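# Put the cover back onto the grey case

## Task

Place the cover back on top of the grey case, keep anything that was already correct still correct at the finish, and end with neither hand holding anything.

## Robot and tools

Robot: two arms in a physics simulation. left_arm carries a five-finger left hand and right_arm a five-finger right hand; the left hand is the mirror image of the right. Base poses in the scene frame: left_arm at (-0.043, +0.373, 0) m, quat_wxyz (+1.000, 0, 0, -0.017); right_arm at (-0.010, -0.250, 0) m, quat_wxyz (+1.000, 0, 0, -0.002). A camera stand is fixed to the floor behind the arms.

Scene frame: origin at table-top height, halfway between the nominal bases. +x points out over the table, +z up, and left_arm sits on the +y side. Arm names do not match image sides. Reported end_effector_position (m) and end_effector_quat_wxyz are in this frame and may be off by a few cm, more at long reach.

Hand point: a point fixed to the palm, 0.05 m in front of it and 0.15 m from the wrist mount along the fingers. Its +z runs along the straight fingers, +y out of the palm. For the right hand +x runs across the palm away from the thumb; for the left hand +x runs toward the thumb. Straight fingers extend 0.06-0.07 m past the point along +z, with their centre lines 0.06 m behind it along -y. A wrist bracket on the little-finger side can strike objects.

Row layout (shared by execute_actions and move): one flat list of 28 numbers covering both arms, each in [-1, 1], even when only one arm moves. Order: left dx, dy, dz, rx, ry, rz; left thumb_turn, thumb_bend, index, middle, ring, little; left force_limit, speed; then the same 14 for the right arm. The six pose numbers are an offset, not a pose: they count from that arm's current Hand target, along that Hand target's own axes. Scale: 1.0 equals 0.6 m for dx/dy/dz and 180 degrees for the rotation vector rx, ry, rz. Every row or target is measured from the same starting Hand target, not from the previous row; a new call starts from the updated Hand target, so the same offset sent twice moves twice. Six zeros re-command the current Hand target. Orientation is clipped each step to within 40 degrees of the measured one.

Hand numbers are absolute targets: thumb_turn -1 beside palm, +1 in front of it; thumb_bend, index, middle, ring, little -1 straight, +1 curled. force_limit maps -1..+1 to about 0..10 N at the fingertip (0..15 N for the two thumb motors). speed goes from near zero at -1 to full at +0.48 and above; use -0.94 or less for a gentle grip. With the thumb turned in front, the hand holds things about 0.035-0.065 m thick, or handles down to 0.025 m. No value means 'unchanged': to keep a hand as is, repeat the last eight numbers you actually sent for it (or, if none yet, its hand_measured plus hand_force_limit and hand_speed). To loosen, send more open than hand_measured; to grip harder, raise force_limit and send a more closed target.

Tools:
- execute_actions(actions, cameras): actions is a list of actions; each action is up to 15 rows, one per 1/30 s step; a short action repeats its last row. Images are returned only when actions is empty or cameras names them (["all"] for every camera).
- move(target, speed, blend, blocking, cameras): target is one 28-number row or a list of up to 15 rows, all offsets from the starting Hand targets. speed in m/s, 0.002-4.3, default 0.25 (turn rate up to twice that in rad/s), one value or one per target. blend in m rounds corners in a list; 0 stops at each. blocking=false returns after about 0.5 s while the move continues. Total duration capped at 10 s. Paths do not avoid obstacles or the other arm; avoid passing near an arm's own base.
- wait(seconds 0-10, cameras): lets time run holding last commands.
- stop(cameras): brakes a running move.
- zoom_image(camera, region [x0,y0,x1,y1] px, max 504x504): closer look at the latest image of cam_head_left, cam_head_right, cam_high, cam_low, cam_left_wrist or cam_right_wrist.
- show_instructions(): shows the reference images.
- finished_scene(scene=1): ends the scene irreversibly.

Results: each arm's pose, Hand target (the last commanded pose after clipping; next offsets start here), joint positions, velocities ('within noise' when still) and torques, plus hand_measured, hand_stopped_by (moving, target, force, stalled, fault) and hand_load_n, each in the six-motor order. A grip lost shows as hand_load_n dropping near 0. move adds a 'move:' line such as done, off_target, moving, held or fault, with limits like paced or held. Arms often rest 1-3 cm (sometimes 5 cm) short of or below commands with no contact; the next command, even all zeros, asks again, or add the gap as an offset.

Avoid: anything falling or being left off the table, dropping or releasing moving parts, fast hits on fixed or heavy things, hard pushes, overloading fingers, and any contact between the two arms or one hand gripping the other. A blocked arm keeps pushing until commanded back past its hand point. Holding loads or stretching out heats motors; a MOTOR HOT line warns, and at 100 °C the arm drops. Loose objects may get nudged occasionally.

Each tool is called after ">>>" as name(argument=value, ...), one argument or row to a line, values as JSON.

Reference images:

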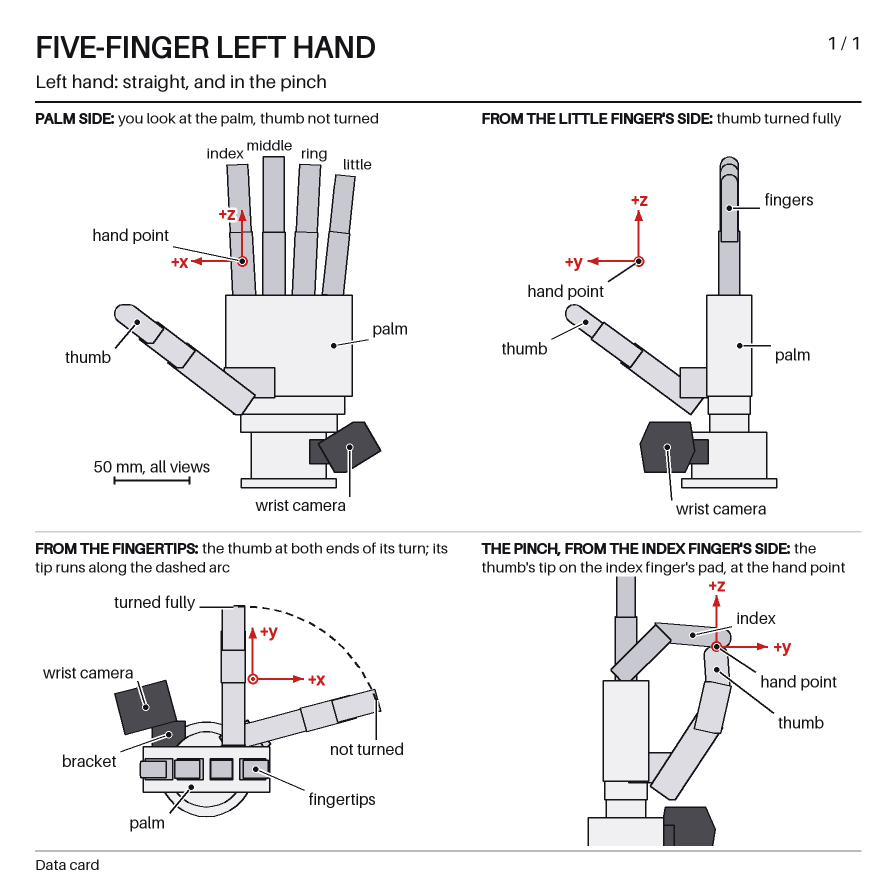

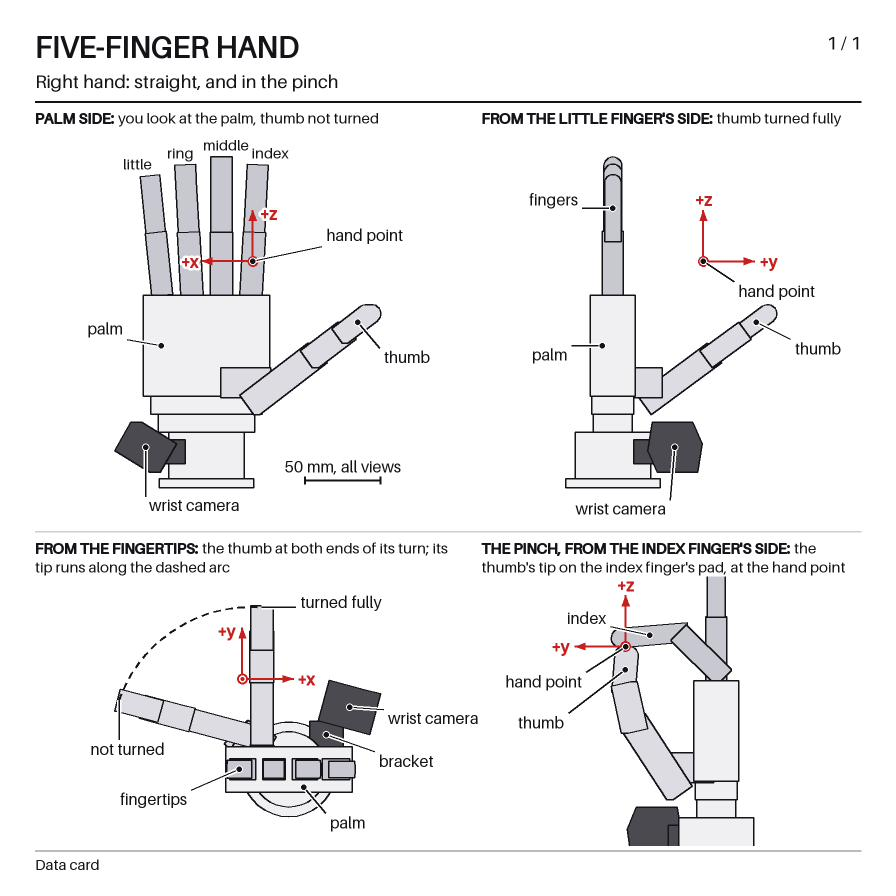

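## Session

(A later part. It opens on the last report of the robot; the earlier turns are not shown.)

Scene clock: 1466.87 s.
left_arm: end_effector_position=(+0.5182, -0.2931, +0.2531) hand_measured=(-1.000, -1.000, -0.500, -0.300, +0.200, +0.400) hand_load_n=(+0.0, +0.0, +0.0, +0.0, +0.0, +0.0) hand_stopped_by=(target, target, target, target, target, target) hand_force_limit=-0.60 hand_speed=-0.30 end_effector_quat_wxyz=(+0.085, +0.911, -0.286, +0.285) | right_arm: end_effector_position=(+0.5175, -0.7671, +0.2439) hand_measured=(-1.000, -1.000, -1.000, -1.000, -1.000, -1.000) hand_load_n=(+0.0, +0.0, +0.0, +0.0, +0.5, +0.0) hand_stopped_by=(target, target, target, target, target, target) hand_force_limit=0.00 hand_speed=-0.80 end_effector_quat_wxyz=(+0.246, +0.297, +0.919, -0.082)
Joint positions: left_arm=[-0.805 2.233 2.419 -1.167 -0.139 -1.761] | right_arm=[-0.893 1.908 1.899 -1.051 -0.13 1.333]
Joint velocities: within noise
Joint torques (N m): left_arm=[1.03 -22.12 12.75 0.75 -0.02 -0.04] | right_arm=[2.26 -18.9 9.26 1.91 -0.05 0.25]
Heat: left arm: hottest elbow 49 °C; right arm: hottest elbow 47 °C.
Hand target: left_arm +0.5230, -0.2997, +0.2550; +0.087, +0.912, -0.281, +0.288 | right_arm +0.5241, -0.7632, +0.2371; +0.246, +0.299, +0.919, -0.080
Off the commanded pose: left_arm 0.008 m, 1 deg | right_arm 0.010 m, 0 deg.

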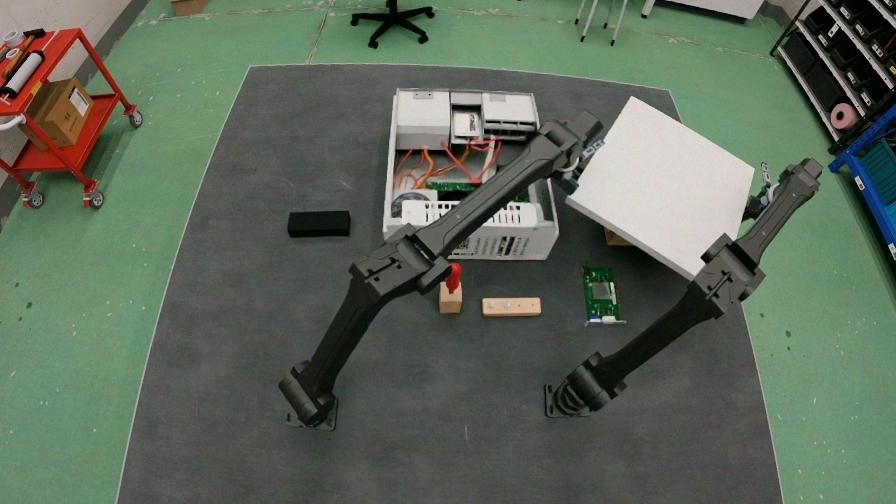

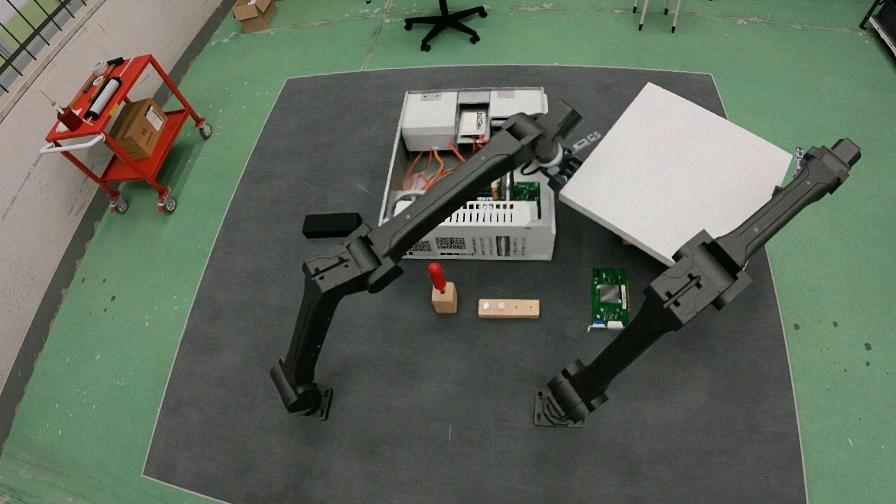

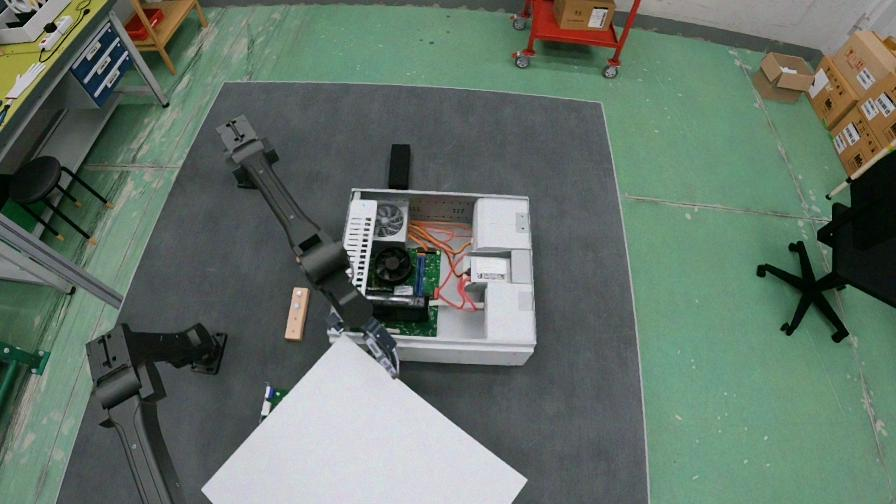

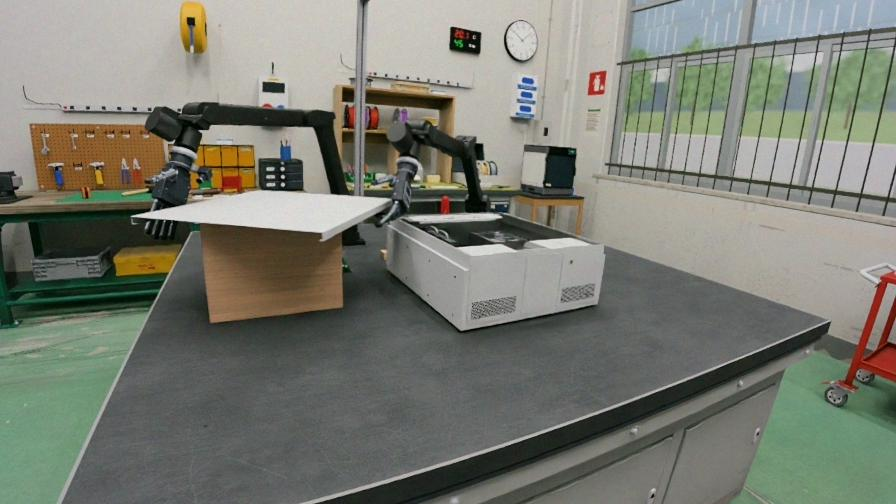

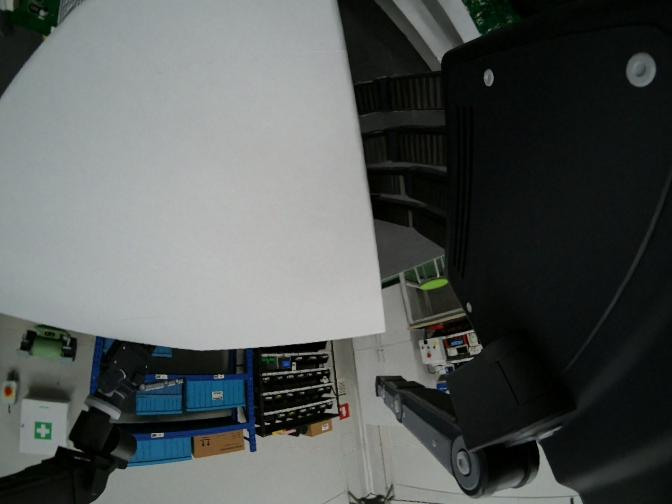

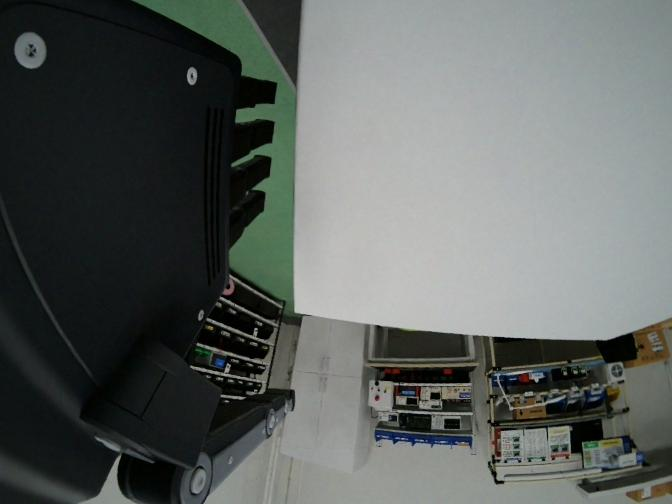

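>>> move(
  target=[-0.0057, 0.0233, 0.0082, 0,0,0, -1,-1,-0.5,-0.3,0.2,0.4,-0.6,-0.3, 0,0.0083,0,0,0,0,-1,-1,-1,-1,-1,-1,0,-0.8],
  speed=0.05,
  cameras=["cam_left_wrist","cam_right_wrist","cam_low"],
)

Scene clock: 1482.27 s.
left_arm: end_effector_position=(+0.5127, -0.3004, +0.2434) hand_measured=(-1.000, -1.000, -0.500, -0.300, +0.200, +0.400) hand_load_n=(-0.5, +0.0, +0.0, +0.0, +0.0, +0.0) hand_stopped_by=(target, target, target, target, target, target) hand_force_limit=-0.60 hand_speed=-0.30 end_effector_quat_wxyz=(+0.082, +0.913, -0.284, +0.281) | right_arm: end_effector_position=(+0.5202, -0.7639, +0.2411) hand_measured=(-1.000, -1.000, -1.000, -1.000, -1.000, -1.000) hand_load_n=(+0.0, +0.0, +0.0, +0.0, +0.0, +0.0) hand_stopped_by=(target, target, target, target, target, target) hand_force_limit=0.00 hand_speed=-0.80 end_effector_quat_wxyz=(+0.244, +0.298, +0.919, -0.081)
Joint positions: left_arm=[-0.819 2.245 2.419 -1.167 -0.149 -1.776] | right_arm=[-0.887 1.908 1.893 -1.048 -0.127 1.339]
Joint torques (N m): left_arm=[0.79 -21.95 13.11 0.91 -0.04 -0.05] | right_arm=[1.55 -19.14 9.07 1.62 -0.02 0.26]
Heat: left arm: hottest elbow 49 °C; right arm: hottest elbow 46 °C.
Hand target: left_arm +0.5152, -0.3112, +0.2489; +0.087, +0.912, -0.281, +0.288 | right_arm +0.5271, -0.7593, +0.2372; +0.246, +0.299, +0.918, -0.080
Off the commanded pose: left_arm 0.012 m, 1 deg | right_arm 0.009 m, 0 deg.
move: off_target (left_arm)
Images, in order (width x height): cam_low 896x504, cam_left_wrist 672x504, cam_right_wrist 672x504.

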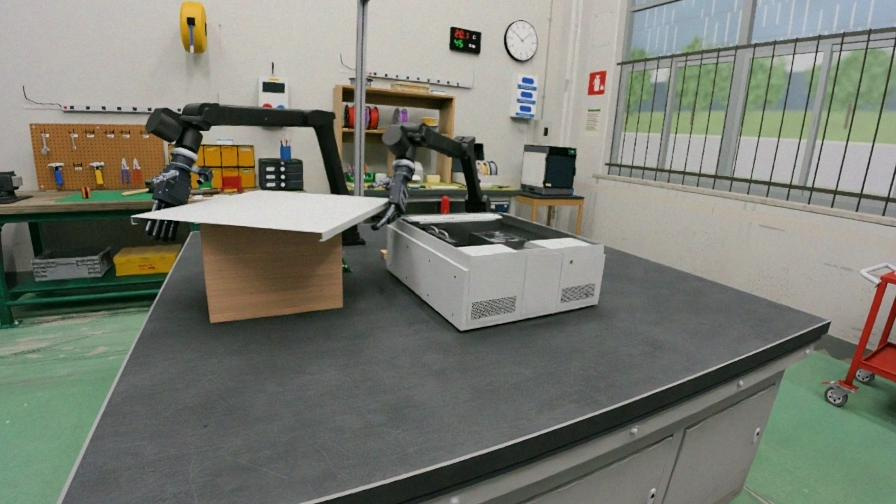

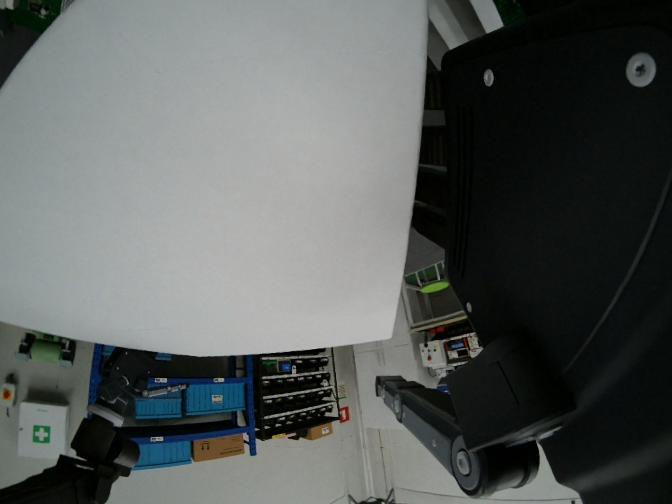

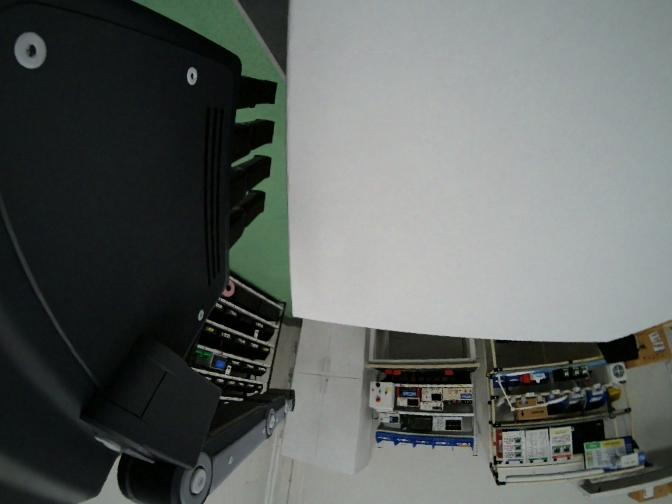

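>>> move(
  target=[0.0038, 0, -0.0055, 0,0,0, -1,-1,-0.5,-0.3,0.2,0.4,-0.6,-0.3, -0.0322,0,0.0109,0,0,0,-1,-1,-1,-1,-1,-1,0,-0.8],
  speed=0.05,
  cameras=["cam_right_wrist"],
)

Scene clock: 1557.80 s.
left_arm: end_effector_position=(+0.5119, -0.2995, +0.2424) hand_measured=(-1.000, -1.000, -0.500, -0.300, +0.200, +0.400) hand_load_n=(+0.0, +0.0, +0.0, +0.0, +0.5, +0.0) hand_stopped_by=(target, target, target, target, target, target) hand_force_limit=-0.60 hand_speed=-0.30 end_effector_quat_wxyz=(+0.080, +0.914, -0.285, +0.279) | right_arm: end_effector_position=(+0.5271, -0.7648, +0.2146) hand_measured=(-1.000, -1.000, -1.000, -1.000, -1.000, -1.000) hand_load_n=(+0.0, +0.0, +0.0, +0.0, +0.0, +0.0) hand_stopped_by=(target, target, target, target, target, target) hand_force_limit=0.00 hand_speed=-0.80 end_effector_quat_wxyz=(+0.228, +0.301, +0.924, -0.070)
Joint positions: left_arm=[-0.819 2.245 2.419 -1.173 -0.149 -1.777] | right_arm=[-0.879 1.952 1.904 -1.056 -0.123 1.347]
Joint torques (N m): left_arm=[0.38 -22.3 14 0.73 -0.04 -0.03] | right_arm=[1.96 -19.49 15.98 0.76 -0.11 0.18]
Heat: left arm: hottest elbow 50 °C; right arm: hottest elbow 45 °C.
Hand target: left_arm +0.5151, -0.3113, +0.2530; +0.087, +0.912, -0.281, +0.288 | right_arm +0.5433, -0.7710, +0.2411; +0.246, +0.299, +0.919, -0.080
Off the commanded pose: left_arm 0.016 m, 1 deg | right_arm 0.032 m, 3 deg.
move: off_target (left_arm, right_arm)
Images, in order (width x height): cam_right_wrist 672x504.

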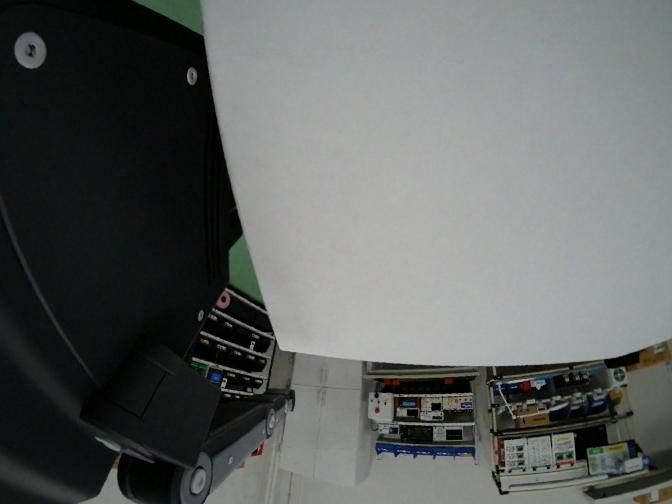

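>>> move(
  target=[0.0057, 0, -0.0082, 0,0,0, -1,-1,-0.5,-0.3,0.2,0.4,-0.6,-0.3, -0.0183,0,-0.0318,0,0,0,-1,-1,-1,-1,-1,-1,0,-0.8],
  speed=0.05,
  cameras=["cam_right_wrist"],
)

Scene clock: 1565.50 s.
left_arm: end_effector_position=(+0.5125, -0.3002, +0.2492) hand_measured=(-1.000, -1.000, -0.500, -0.300, +0.200, +0.400) hand_load_n=(+0.0, +0.0, +0.0, +0.0, +0.0, +0.0) hand_stopped_by=(target, target, target, target, target, target) hand_force_limit=-0.60 hand_speed=-0.30 end_effector_quat_wxyz=(+0.081, +0.914, -0.284, +0.279) | right_arm: end_effector_position=(+0.5277, -0.7654, +0.2382) hand_measured=(-1.000, -1.000, -1.000, -1.000, -1.000, -1.000) hand_load_n=(+0.0, -0.5, +0.0, +0.0, +0.0, +0.0) hand_stopped_by=(target, target, target, target, target, target) hand_force_limit=0.00 hand_speed=-0.80 end_effector_quat_wxyz=(+0.228, +0.301, +0.923, -0.071)
Joint positions: left_arm=[-0.819 2.254 2.452 -1.196 -0.149 -1.777] | right_arm=[-0.879 1.952 1.965 -1.115 -0.123 1.347]
Joint torques (N m): left_arm=[0.67 -22.18 13.82 0.69 -0.05 -0.04] | right_arm=[2.32 -19.6 15.83 0.55 -0.07 0.16]
Heat: left arm: hottest elbow 50 °C; right arm: hottest elbow 47 °C.
Hand target: left_arm +0.5151, -0.3113, +0.2590; +0.087, +0.912, -0.281, +0.288 | right_arm +0.5433, -0.7710, +0.2631; +0.246, +0.299, +0.919, -0.080
Off the commanded pose: left_arm 0.015 m, 1 deg | right_arm 0.030 m, 2 deg.
move: off_target (left_arm, right_arm)
Images, in order (width x height): cam_right_wrist 672x504.

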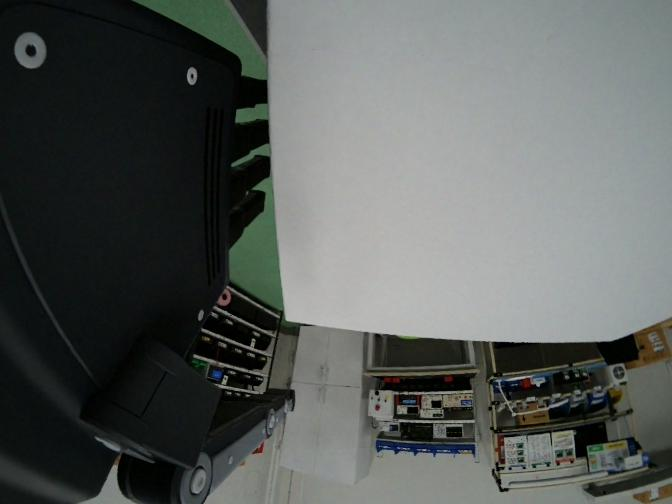

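>>> move(
  target=[-0.0076, 0, 0.0109, 0,0,0, -1,-1,-0.5,-0.3,0.2,0.4,-0.6,-0.3, -0.005,0,-0.0087,0,0,0,-1,-1,-1,-1,-1,-1,0,-0.8],
  speed=0.05,
  cameras=[],
)

>>> move(
  target=[0, 0, 0, 0,0,0, -1,-1,-0.35,-0.1,0.4,0.6,-0.5,-0.94, 0,0,0,0,0,0,-1,-1,-0.4,-0.2,0.2,0.4,-0.5,-0.94],
  speed=0.05,
  cameras=["cam_left_wrist","cam_right_wrist","cam_low"],
)

Scene clock: 1578.97 s.
left_arm: end_effector_position=(+0.5125, -0.3002, +0.2492) hand_measured=(-1.000, -1.000, -0.500, -0.300, +0.200, +0.400) hand_load_n=(+0.0, -0.5, +0.0, +0.0, +0.0, +0.0) hand_stopped_by=(target, target, target, target, target, target) hand_force_limit=-0.60 hand_speed=-0.30 end_effector_quat_wxyz=(+0.081, +0.914, -0.284, +0.279) | right_arm: end_effector_position=(+0.5278, -0.7656, +0.2455) hand_measured=(-1.000, -1.000, -1.000, -1.000, -1.000, -1.000) hand_load_n=(+0.0, +0.0, +0.0, +0.0, +0.0, +0.0) hand_stopped_by=(target, target, target, target, target, target) hand_force_limit=0.00 hand_speed=-0.80 end_effector_quat_wxyz=(+0.229, +0.301, +0.923, -0.071)
Joint positions: left_arm=[-0.819 2.254 2.452 -1.196 -0.149 -1.777] | right_arm=[-0.879 1.952 1.983 -1.132 -0.123 1.347]
Joint torques (N m): left_arm=[0.62 -22.65 11.71 1.57 -0.03 -0.02] | right_arm=[2.37 -19.19 15.94 0.83 -0.17 0.25]
Heat: left arm: hottest elbow 51 °C; right arm: hottest elbow 50 °C.
Hand target: left_arm +0.5151, -0.3113, +0.2510; +0.087, +0.912, -0.281, +0.288 | right_arm +0.5433, -0.7709, +0.2691; +0.246, +0.299, +0.919, -0.080
Off the commanded pose: left_arm 0.011 m, 1 deg | right_arm 0.029 m, 2 deg.
move: off_target (left_arm, right_arm)
No camera images: "cameras" was empty.

Scene clock: 1583.97 s.
left_arm: end_effector_position=(+0.5126, -0.3002, +0.2492) hand_measured=(-1.000, -1.000, -0.350, -0.100, +0.400, +0.600) hand_load_n=(+0.0, +0.0, +0.0, +0.0, +0.0, +0.0) hand_stopped_by=(target, target, target, target, target, target) hand_force_limit=-0.50 hand_speed=-0.94 end_effector_quat_wxyz=(+0.081, +0.914, -0.284, +0.279) | right_arm: end_effector_position=(+0.5277, -0.7656, +0.2453) hand_measured=(-1.000, -1.000, -0.400, -0.200, -0.170, -0.170) hand_load_n=(+0.0, +0.0, +0.0, +0.0, +0.0, +0.0) hand_stopped_by=(target, target, target, target, moving, moving) hand_force_limit=-0.50 hand_speed=-0.94 end_effector_quat_wxyz=(+0.229, +0.301, +0.923, -0.071)
Joint positions: left_arm=[-0.819 2.254 2.452 -1.196 -0.149 -1.777] | right_arm=[-0.879 1.952 1.983 -1.132 -0.123 1.347]
Joint torques (N m): left_arm=[0.44 -22.71 11.75 1.51 -0.03 -0.02] | right_arm=[2.02 -18.73 15.97 0.8 -0.1 0.21]
Heat: left arm: hottest elbow 51 °C; right arm: hottest elbow 50 °C.
Hand target: left_arm +0.5152, -0.3112, +0.2510; +0.087, +0.912, -0.281, +0.288 | right_arm +0.5432, -0.7709, +0.2691; +0.246, +0.299, +0.919, -0.080
Off the commanded pose: left_arm 0.012 m, 1 deg | right_arm 0.029 m, 2 deg.
move: moving (right_arm; no rest 5 s after the path's end), off_target (left_arm)
Images, in order (width x height): cam_low 896x504, cam_left_wrist 672x504, cam_right_wrist 672x504.

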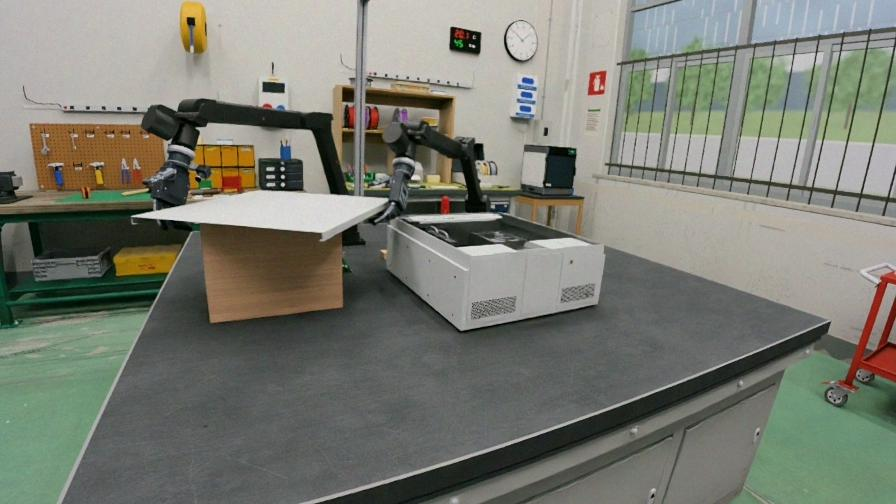

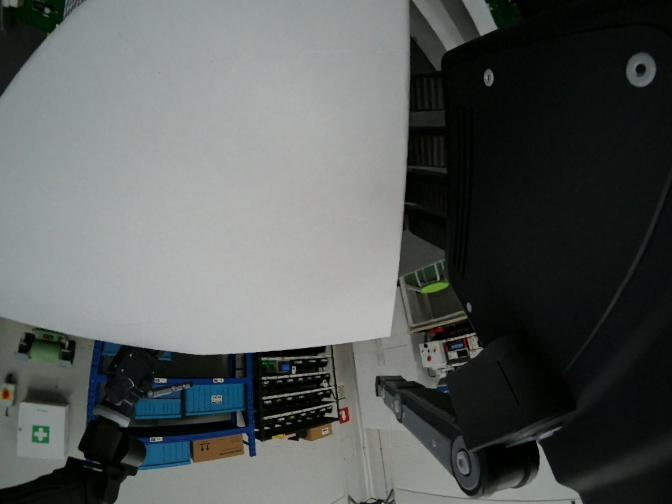

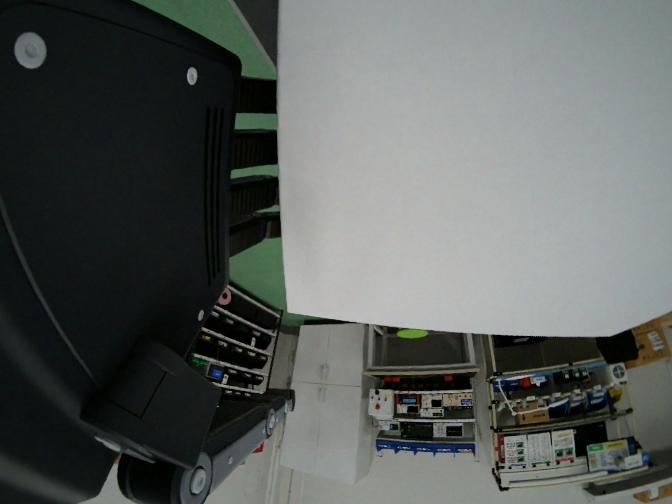

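>>> zoom_image(
  camera="cam_low",
  region=[120, 150, 260, 260],
)

>>> zoom_image(
  camera="cam_low",
  region=[320, 160, 440, 250],
)

Scaled by 3.600.

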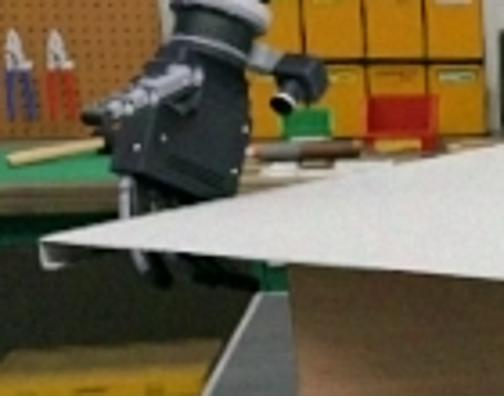

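Scaled by 4.200.

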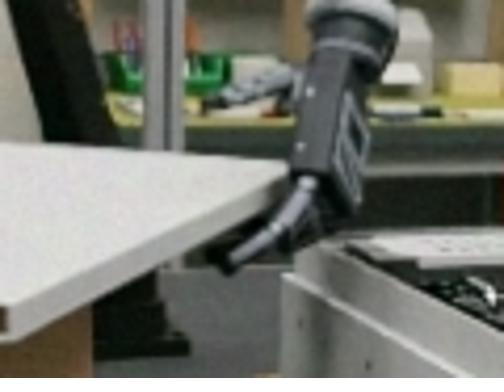

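>>> execute_actions(
  actions=[
    [[0,0,0,0,0,0,-1,-1,-0.1,0.15,0.6,0.8,-0.7,-0.95,0,0,0,0,0,0,-1,-1,-0.1,0.15,0.6,0.8,-0.7,-0.95]],
  ],
  cameras=[],
)

>>> wait(
  seconds=10,
  cameras=["cam_low","cam_left_wrist","cam_right_wrist"],
)

Scene clock: 1595.07 s.
left_arm: end_effector_position=(+0.5126, -0.3002, +0.2492) hand_measured=(-1.000, -1.000, -0.100, +0.150, +0.600, +0.800) hand_load_n=(+0.0, +0.0, +0.0, +0.5, +0.0, +0.0) hand_stopped_by=(target, target, target, target, target, target) hand_force_limit=-0.70 hand_speed=-0.95 end_effector_quat_wxyz=(+0.081, +0.914, -0.284, +0.279) | right_arm: end_effector_position=(+0.5283, -0.7654, +0.2355) hand_measured=(-1.000, -1.000, -0.100, +0.150, +0.600, +0.800) hand_load_n=(+0.0, +0.0, +0.5, +0.0, +1.0, +0.0) hand_stopped_by=(target, target, target, target, target, target) hand_force_limit=-0.70 hand_speed=-0.95 end_effector_quat_wxyz=(+0.221, +0.302, +0.925, -0.067)
Joint positions: left_arm=[-0.819 2.254 2.452 -1.196 -0.149 -1.777] | right_arm=[-0.878 1.965 1.983 -1.137 -0.12 1.348]
Joint torques (N m): left_arm=[0.32 -22.48 11.71 1.52 -0.02 -0.03] | right_arm=[1.38 -19.43 15.58 0.95 -0.17 0.2]
Heat: left arm: hottest elbow 51 °C; right arm: hottest elbow 51 °C.
Hand target: left_arm +0.5152, -0.3112, +0.2510; +0.087, +0.912, -0.281, +0.288 | right_arm +0.5431, -0.7711, +0.2690; +0.246, +0.299, +0.919, -0.080
Off the commanded pose: left_arm 0.011 m, 1 deg | right_arm 0.037 m, 3 deg.
Step readings (end_effector_position of left_arm | right_arm):
0: (+0.5126, -0.3002, +0.2492) | (+0.5277, -0.7656, +0.2453)
1: (+0.5126, -0.3002, +0.2492) | (+0.5277, -0.7656, +0.2453)
2: (+0.5126, -0.3002, +0.2492) | (+0.5277, -0.7656, +0.2453)
4: (+0.5126, -0.3002, +0.2492) | (+0.5277, -0.7656, +0.2453)
8: (+0.5126, -0.3002, +0.2492) | (+0.5277, -0.7656, +0.2453)
15: (+0.5126, -0.3002, +0.2492) | (+0.5277, -0.7657, +0.2445)
No camera images: "cameras" was empty.

Scene clock: 1605.07 s.
left_arm: end_effector_position=(+0.5126, -0.3002, +0.2492) hand_measured=(-1.000, -1.000, -0.100, +0.150, +0.600, +0.800) hand_load_n=(+0.0, +0.0, +0.0, +0.0, +0.0, +0.0) hand_stopped_by=(target, target, target, target, target, target) hand_force_limit=-0.70 hand_speed=-0.95 end_effector_quat_wxyz=(+0.081, +0.914, -0.284, +0.279) | right_arm: end_effector_position=(+0.5283, -0.7654, +0.2355) hand_measured=(-1.000, -1.000, -0.100, +0.150, +0.600, +0.800) hand_load_n=(+0.0, +0.0, +0.5, +0.0, +1.0, +0.0) hand_stopped_by=(target, target, target, target, target, target) hand_force_limit=-0.70 hand_speed=-0.95 end_effector_quat_wxyz=(+0.221, +0.302, +0.925, -0.067)
Joint positions: left_arm=[-0.819 2.254 2.452 -1.196 -0.149 -1.777] | right_arm=[-0.878 1.965 1.983 -1.137 -0.12 1.348]
Joint torques (N m): left_arm=[0.56 -22.65 11.77 1.52 -0.03 -0.04] | right_arm=[1.32 -20.19 15.97 0.92 -0.17 0.16]
Heat: left arm: hottest elbow 50 °C; right arm: hottest elbow 52 °C.
Hand target: left_arm +0.5152, -0.3112, +0.2510; +0.087, +0.912, -0.281, +0.288 | right_arm +0.5431, -0.7711, +0.2690; +0.246, +0.299, +0.919, -0.080
Off the commanded pose: left_arm 0.011 m, 1 deg | right_arm 0.037 m, 3 deg.
wait: 10.00 s; at rest by 0.17 s
Images, in order (width x height): cam_low 896x504, cam_left_wrist 672x504, cam_right_wrist 672x504.

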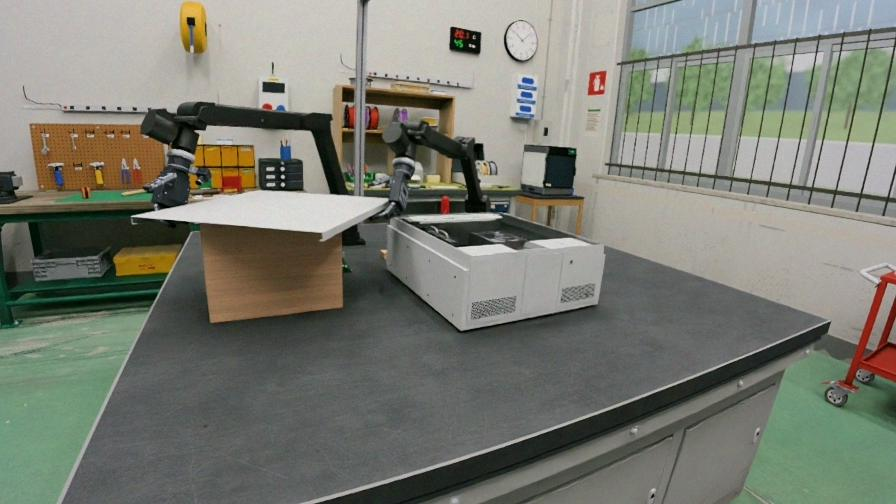

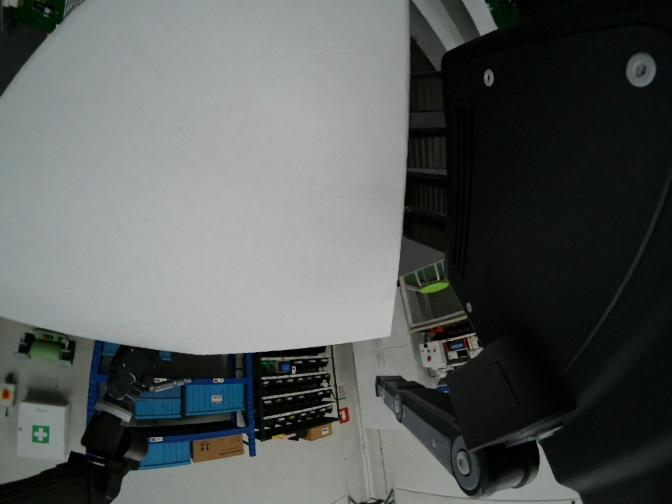

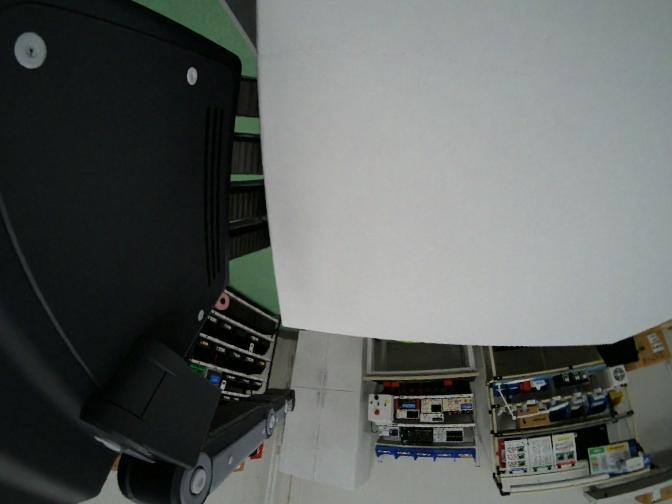

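>>> move(
  target=[0, 0, 0, 0,0,0, -1,-1,-0.1,0.15,0.6,0.8,-0.7,-0.95, -0.0083,0,-0.0144,0,0,0,-1,-1,-0.1,0.15,0.6,0.8,-0.7,-0.95],
  speed=0.05,
  cameras=["cam_low","cam_right_wrist"],
)

Scene clock: 1611.27 s.
left_arm: end_effector_position=(+0.5126, -0.3002, +0.2492) hand_measured=(-1.000, -1.000, -0.100, +0.150, +0.600, +0.800) hand_load_n=(+0.0, -0.5, +0.0, +0.0, +0.0, +0.0) hand_stopped_by=(target, target, target, target, target, target) hand_force_limit=-0.70 hand_speed=-0.95 end_effector_quat_wxyz=(+0.081, +0.914, -0.284, +0.279) | right_arm: end_effector_position=(+0.5258, -0.7627, +0.2351) hand_measured=(-1.000, -1.000, -0.100, +0.150, +0.600, +0.800) hand_load_n=(+0.0, +0.0, +0.0, +0.5, +2.0, +0.0) hand_stopped_by=(target, target, target, target, target, target) hand_force_limit=-0.70 hand_speed=-0.95 end_effector_quat_wxyz=(+0.214, +0.303, +0.926, -0.064)
Joint positions: left_arm=[-0.819 2.254 2.452 -1.196 -0.149 -1.777] | right_arm=[-0.878 1.965 1.988 -1.158 -0.119 1.348]
Joint torques (N m): left_arm=[0.38 -22.48 11.75 1.47 -0.01 -0.04] | right_arm=[1.73 -19.96 17.4 0.72 -0.24 0.2]
Heat: left arm: hottest elbow 50 °C; right arm: hottest elbow 52 °C.
Hand target: left_arm +0.5152, -0.3112, +0.2510; +0.087, +0.912, -0.281, +0.288 | right_arm +0.5431, -0.7711, +0.2788; +0.246, +0.299, +0.919, -0.080
Off the commanded pose: left_arm 0.011 m, 1 deg | right_arm 0.048 m, 4 deg.
move: off_target (left_arm, right_arm)
Images, in order (width x height): cam_low 896x504, cam_right_wrist 672x504.

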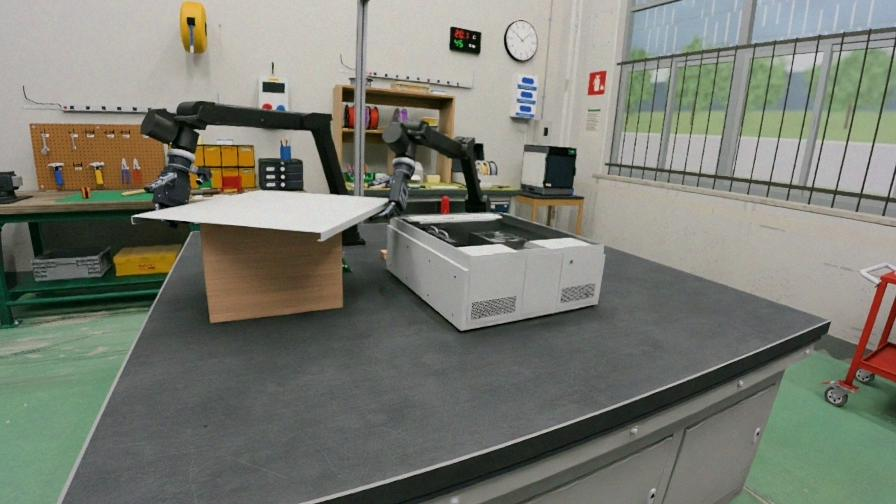

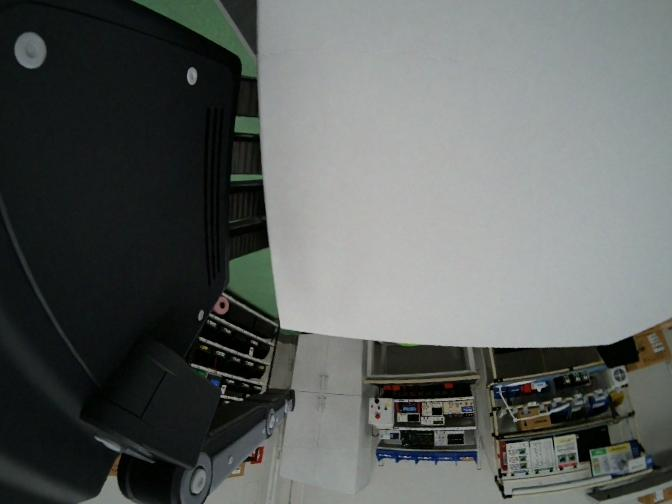

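>>> move(
  target=[0.0096, 0, -0.0137, 0,0,0, -1,-1,-0.1,0.15,0.6,0.8,-0.7,-0.95, -0.0083,0,-0.0144,0,0,0,-1,-1,-0.1,0.15,0.6,0.8,-0.7,-0.95],
  speed=0.05,
  cameras=["cam_low","cam_left_wrist","cam_right_wrist"],
)

Scene clock: 1618.67 s.
left_arm: end_effector_position=(+0.5123, -0.2998, +0.2496) hand_measured=(-1.000, -1.000, -0.100, +0.150, +0.600, +0.800) hand_load_n=(+0.0, -0.5, +0.5, +0.0, +0.0, +0.0) hand_stopped_by=(target, target, target, target, target, target) hand_force_limit=-0.70 hand_speed=-0.95 end_effector_quat_wxyz=(+0.080, +0.914, -0.284, +0.278) | right_arm: end_effector_position=(+0.5248, -0.7615, +0.2412) hand_measured=(-1.000, -1.000, -0.100, +0.150, +0.600, +0.800) hand_load_n=(+0.0, +0.0, +0.0, +0.0, +2.5, +0.0) hand_stopped_by=(target, target, target, target, target, target) hand_force_limit=-0.70 hand_speed=-0.95 end_effector_quat_wxyz=(+0.209, +0.304, +0.927, -0.061)
Joint positions: left_arm=[-0.819 2.257 2.459 -1.204 -0.149 -1.777] | right_arm=[-0.878 1.968 2.013 -1.191 -0.119 1.348]
Joint torques (N m): left_arm=[0.32 -22.36 13.96 0.73 -0.01 -0.04] | right_arm=[2.55 -21.36 17.68 0.79 -0.31 0.22]
Heat: left arm: hottest elbow 50 °C; right arm: hottest elbow 54 °C.
Hand target: left_arm +0.5151, -0.3113, +0.2614; +0.087, +0.911, -0.281, +0.288 | right_arm +0.5431, -0.7710, +0.2889; +0.246, +0.299, +0.919, -0.080
Off the commanded pose: left_arm 0.016 m, 1 deg | right_arm 0.052 m, 5 deg.
move: off_target (left_arm, right_arm)
Images, in order (width x height): cam_low 896x504, cam_left_wrist 672x504, cam_right_wrist 672x504.

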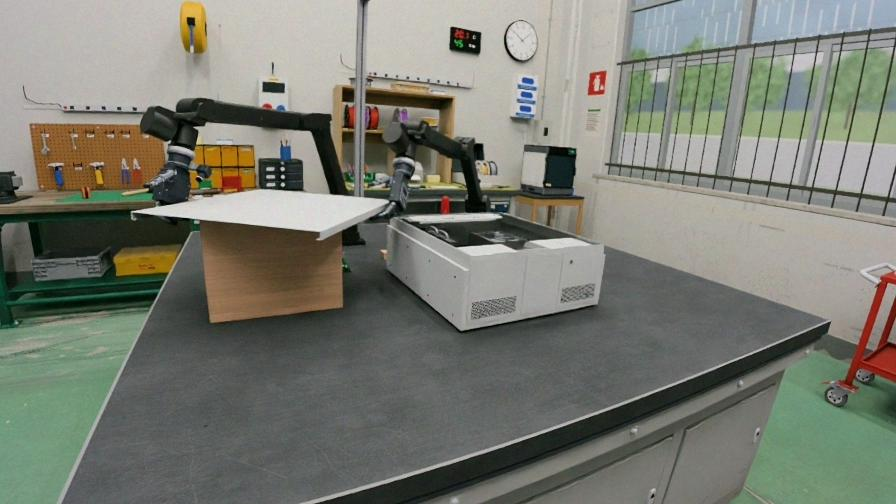

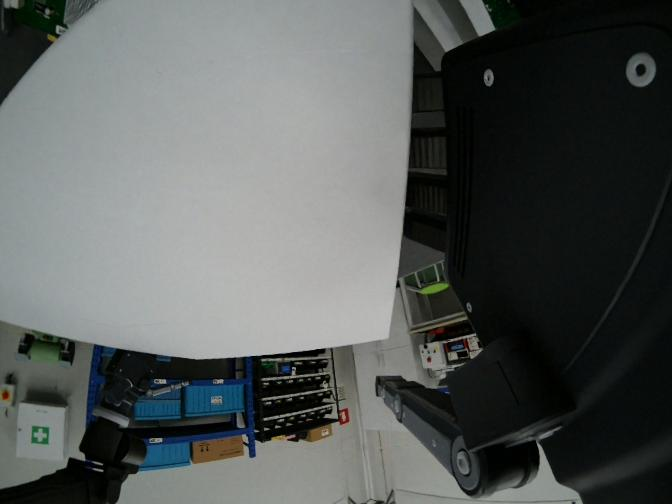

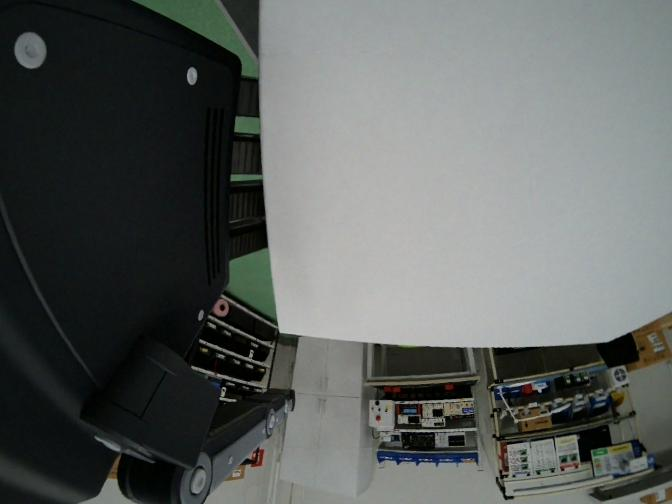

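>>> execute_actions(
  actions=[
    [[0,0,0,0,0,0,-1,-1,0.2,0.4,0.8,1.0,-0.7,-0.95,0,0,0,0,0,0,-1,-1,0.2,0.4,0.6,1.0,-0.7,-0.95]],
  ],
  cameras=[],
)

>>> wait(
  seconds=4,
  cameras=["cam_low"],
)

Scene clock: 1629.00 s.
left_arm: end_effector_position=(+0.5127, -0.3008, +0.2422) hand_measured=(-1.000, -1.000, +0.200, +0.400, +0.800, +1.000) hand_load_n=(+0.0, -0.5, +1.0, +0.0, +0.0, +0.0) hand_stopped_by=(target, target, target, target, target, target) hand_force_limit=-0.70 hand_speed=-0.95 end_effector_quat_wxyz=(+0.078, +0.915, -0.285, +0.274) | right_arm: end_effector_position=(+0.5246, -0.7619, +0.2402) hand_measured=(-1.000, -1.000, +0.112, +0.400, +0.600, +0.856) hand_load_n=(+0.0, +0.0, +1.5, +0.5, +0.0, +0.0) hand_stopped_by=(target, target, force, target, target, force) hand_force_limit=-0.70 hand_speed=-0.95 end_effector_quat_wxyz=(+0.208, +0.304, +0.927, -0.061)
Joint positions: left_arm=[-0.819 2.265 2.459 -1.204 -0.149 -1.777] | right_arm=[-0.878 1.97 2.013 -1.191 -0.117 1.349]
Joint torques (N m): left_arm=[0.44 -23.3 14.01 0.7 -0.01 -0.03] | right_arm=[2.08 -20.48 17.62 0.87 -0.32 0.21]
Heat: left arm: hottest elbow 51 °C; right arm: hottest elbow 60 °C.
Hand target: left_arm +0.5150, -0.3113, +0.2613; +0.087, +0.911, -0.281, +0.288 | right_arm +0.5431, -0.7710, +0.2889; +0.246, +0.299, +0.919, -0.080
Off the commanded pose: left_arm 0.022 m, 2 deg | right_arm 0.053 m, 5 deg.
Step readings (end_effector_position of left_arm | right_arm):
0: (+0.5123, -0.2998, +0.2496) | (+0.5248, -0.7615, +0.2412)
1: (+0.5123, -0.2998, +0.2496) | (+0.5248, -0.7615, +0.2412)
2: (+0.5123, -0.2998, +0.2496) | (+0.5248, -0.7615, +0.2412)
4: (+0.5123, -0.2998, +0.2496) | (+0.5248, -0.7615, +0.2412)
8: (+0.5124, -0.2999, +0.2490) | (+0.5248, -0.7615, +0.2412)
15: (+0.5125, -0.3000, +0.2480) | (+0.5248, -0.7615, +0.2412)
No camera images: "cameras" was empty.

Scene clock: 1633.00 s.
left_arm: end_effector_position=(+0.5127, -0.3008, +0.2422) hand_measured=(-1.000, -1.000, +0.200, +0.400, +0.800, +1.000) hand_load_n=(+0.0, +0.0, +1.0, +0.0, +0.5, +0.0) hand_stopped_by=(target, target, target, target, target, target) hand_force_limit=-0.70 hand_speed=-0.95 end_effector_quat_wxyz=(+0.078, +0.915, -0.285, +0.274) | right_arm: end_effector_position=(+0.5246, -0.7619, +0.2402) hand_measured=(-1.000, -1.000, +0.112, +0.400, +0.600, +0.856) hand_load_n=(+0.0, +0.0, +1.5, +0.5, +0.0, +0.0) hand_stopped_by=(target, target, force, target, target, force) hand_force_limit=-0.70 hand_speed=-0.95 end_effector_quat_wxyz=(+0.208, +0.304, +0.927, -0.061)
Joint positions: left_arm=[-0.819 2.265 2.459 -1.204 -0.149 -1.777] | right_arm=[-0.878 1.97 2.013 -1.191 -0.117 1.349]
Joint torques (N m): left_arm=[0.56 -22.95 13.96 0.68 -0.01 -0.02] | right_arm=[2.02 -20.84 17.68 0.92 -0.37 0.21]
Heat: left arm: hottest elbow 51 °C; right arm: hottest elbow 61 °C.
Hand target: left_arm +0.5150, -0.3113, +0.2613; +0.087, +0.911, -0.281, +0.288 | right_arm +0.5431, -0.7710, +0.2889; +0.246, +0.299, +0.919, -0.080
Off the commanded pose: left_arm 0.022 m, 2 deg | right_arm 0.053 m, 5 deg.
wait: 4.00 s; at rest by 0.17 s
Images, in order (width x height): cam_low 896x504.

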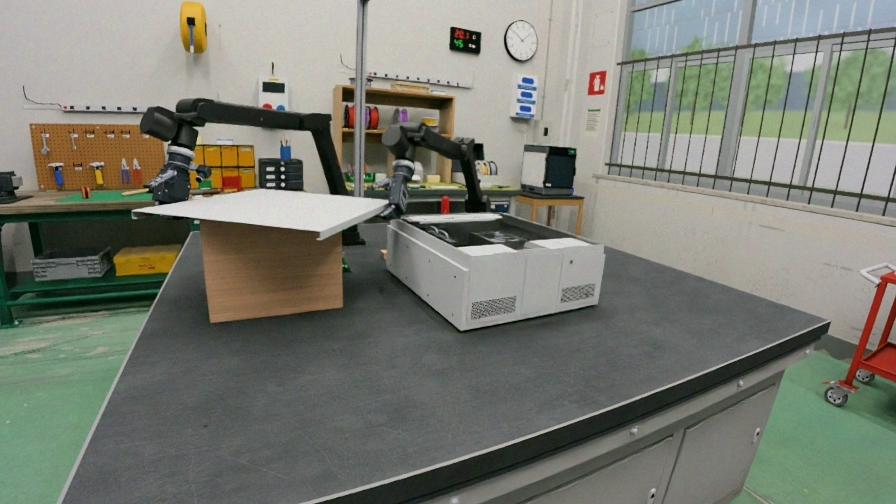

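>>> move(
  target=[0.0239, 0, -0.0341, 0,0,0, -1,-1,0.2,0.4,0.8,1.0,-0.7,-0.95, -0.0208,0,-0.0361,0,0,0,-1,-1,0.2,0.4,0.6,1.0,-0.7,-0.95],
  speed=0.05,
  cameras=["cam_low","cam_left_wrist","cam_right_wrist"],
)

Scene clock: 1647.77 s.
left_arm: end_effector_position=(+0.5101, -0.2995, +0.2387) hand_measured=(-1.000, -1.000, +0.200, +0.400, +0.800, +1.000) hand_load_n=(+0.0, +0.0, +1.0, +0.5, +2.0, +1.0) hand_stopped_by=(target, target, target, target, target, target) hand_force_limit=-0.70 hand_speed=-0.95 end_effector_quat_wxyz=(+0.066, +0.920, -0.289, +0.255) | right_arm: end_effector_position=(+0.5252, -0.7617, +0.2547) hand_measured=(-1.000, -1.000, +0.112, +0.400, +0.600, +0.856) hand_load_n=(+0.0, +0.0, +0.0, +1.0, +0.0, +1.0) hand_stopped_by=(target, target, force, target, target, force) hand_force_limit=-0.70 hand_speed=-0.95 end_effector_quat_wxyz=(+0.201, +0.305, +0.929, -0.056)
Joint positions: left_arm=[-0.82 2.313 2.557 -1.301 -0.15 -1.779] | right_arm=[-0.877 1.989 2.087 -1.265 -0.117 1.349]
Joint torques (N m): left_arm=[0.56 -25.17 15.45 0.88 0.02 -0.02] | right_arm=[2.61 -22.53 18.4 0.87 -0.37 0.22]
Heat: left arm: hottest elbow 53 °C; right arm: hottest elbow 66 °C.
Hand target: left_arm +0.5150, -0.3114, +0.2862; +0.087, +0.911, -0.281, +0.288 | right_arm +0.5431, -0.7710, +0.3140; +0.246, +0.299, +0.919, -0.080
Off the commanded pose: left_arm 0.049 m, 5 deg | right_arm 0.063 m, 6 deg.
move: off_target (left_arm, right_arm)
Images, in order (width x height): cam_low 896x504, cam_left_wrist 672x504, cam_right_wrist 672x504.

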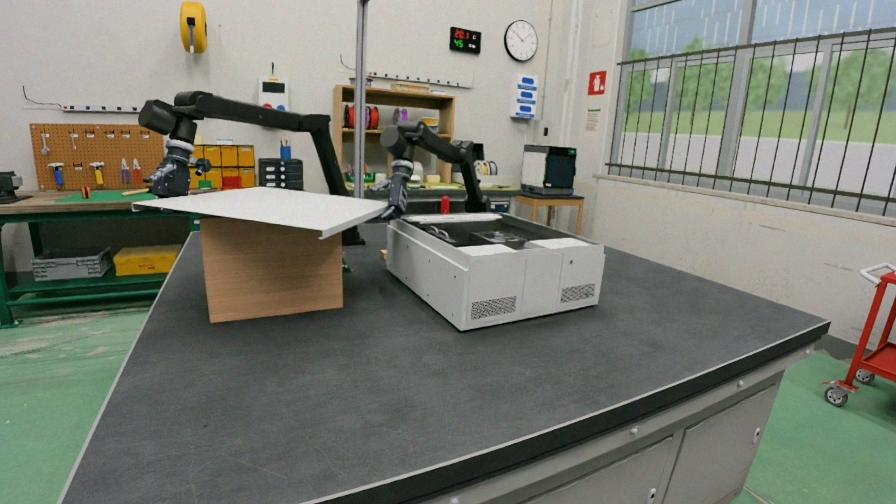

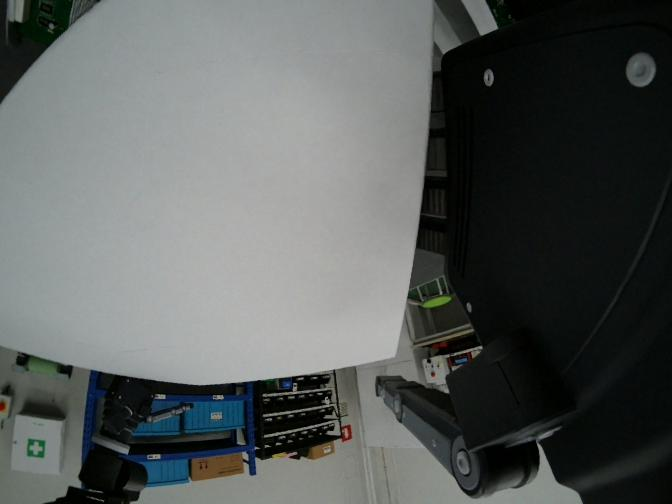

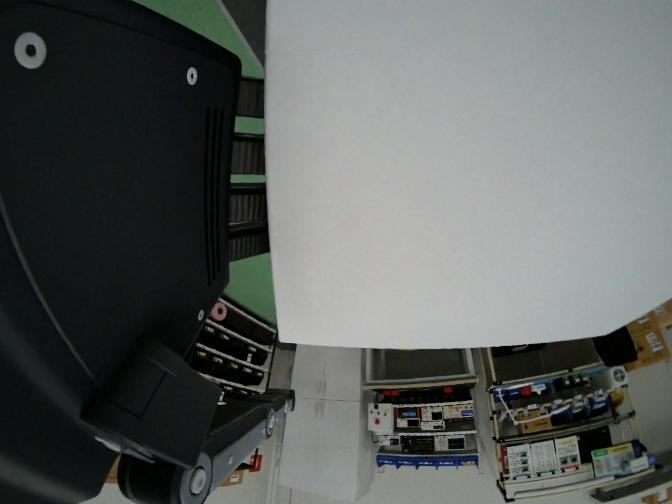

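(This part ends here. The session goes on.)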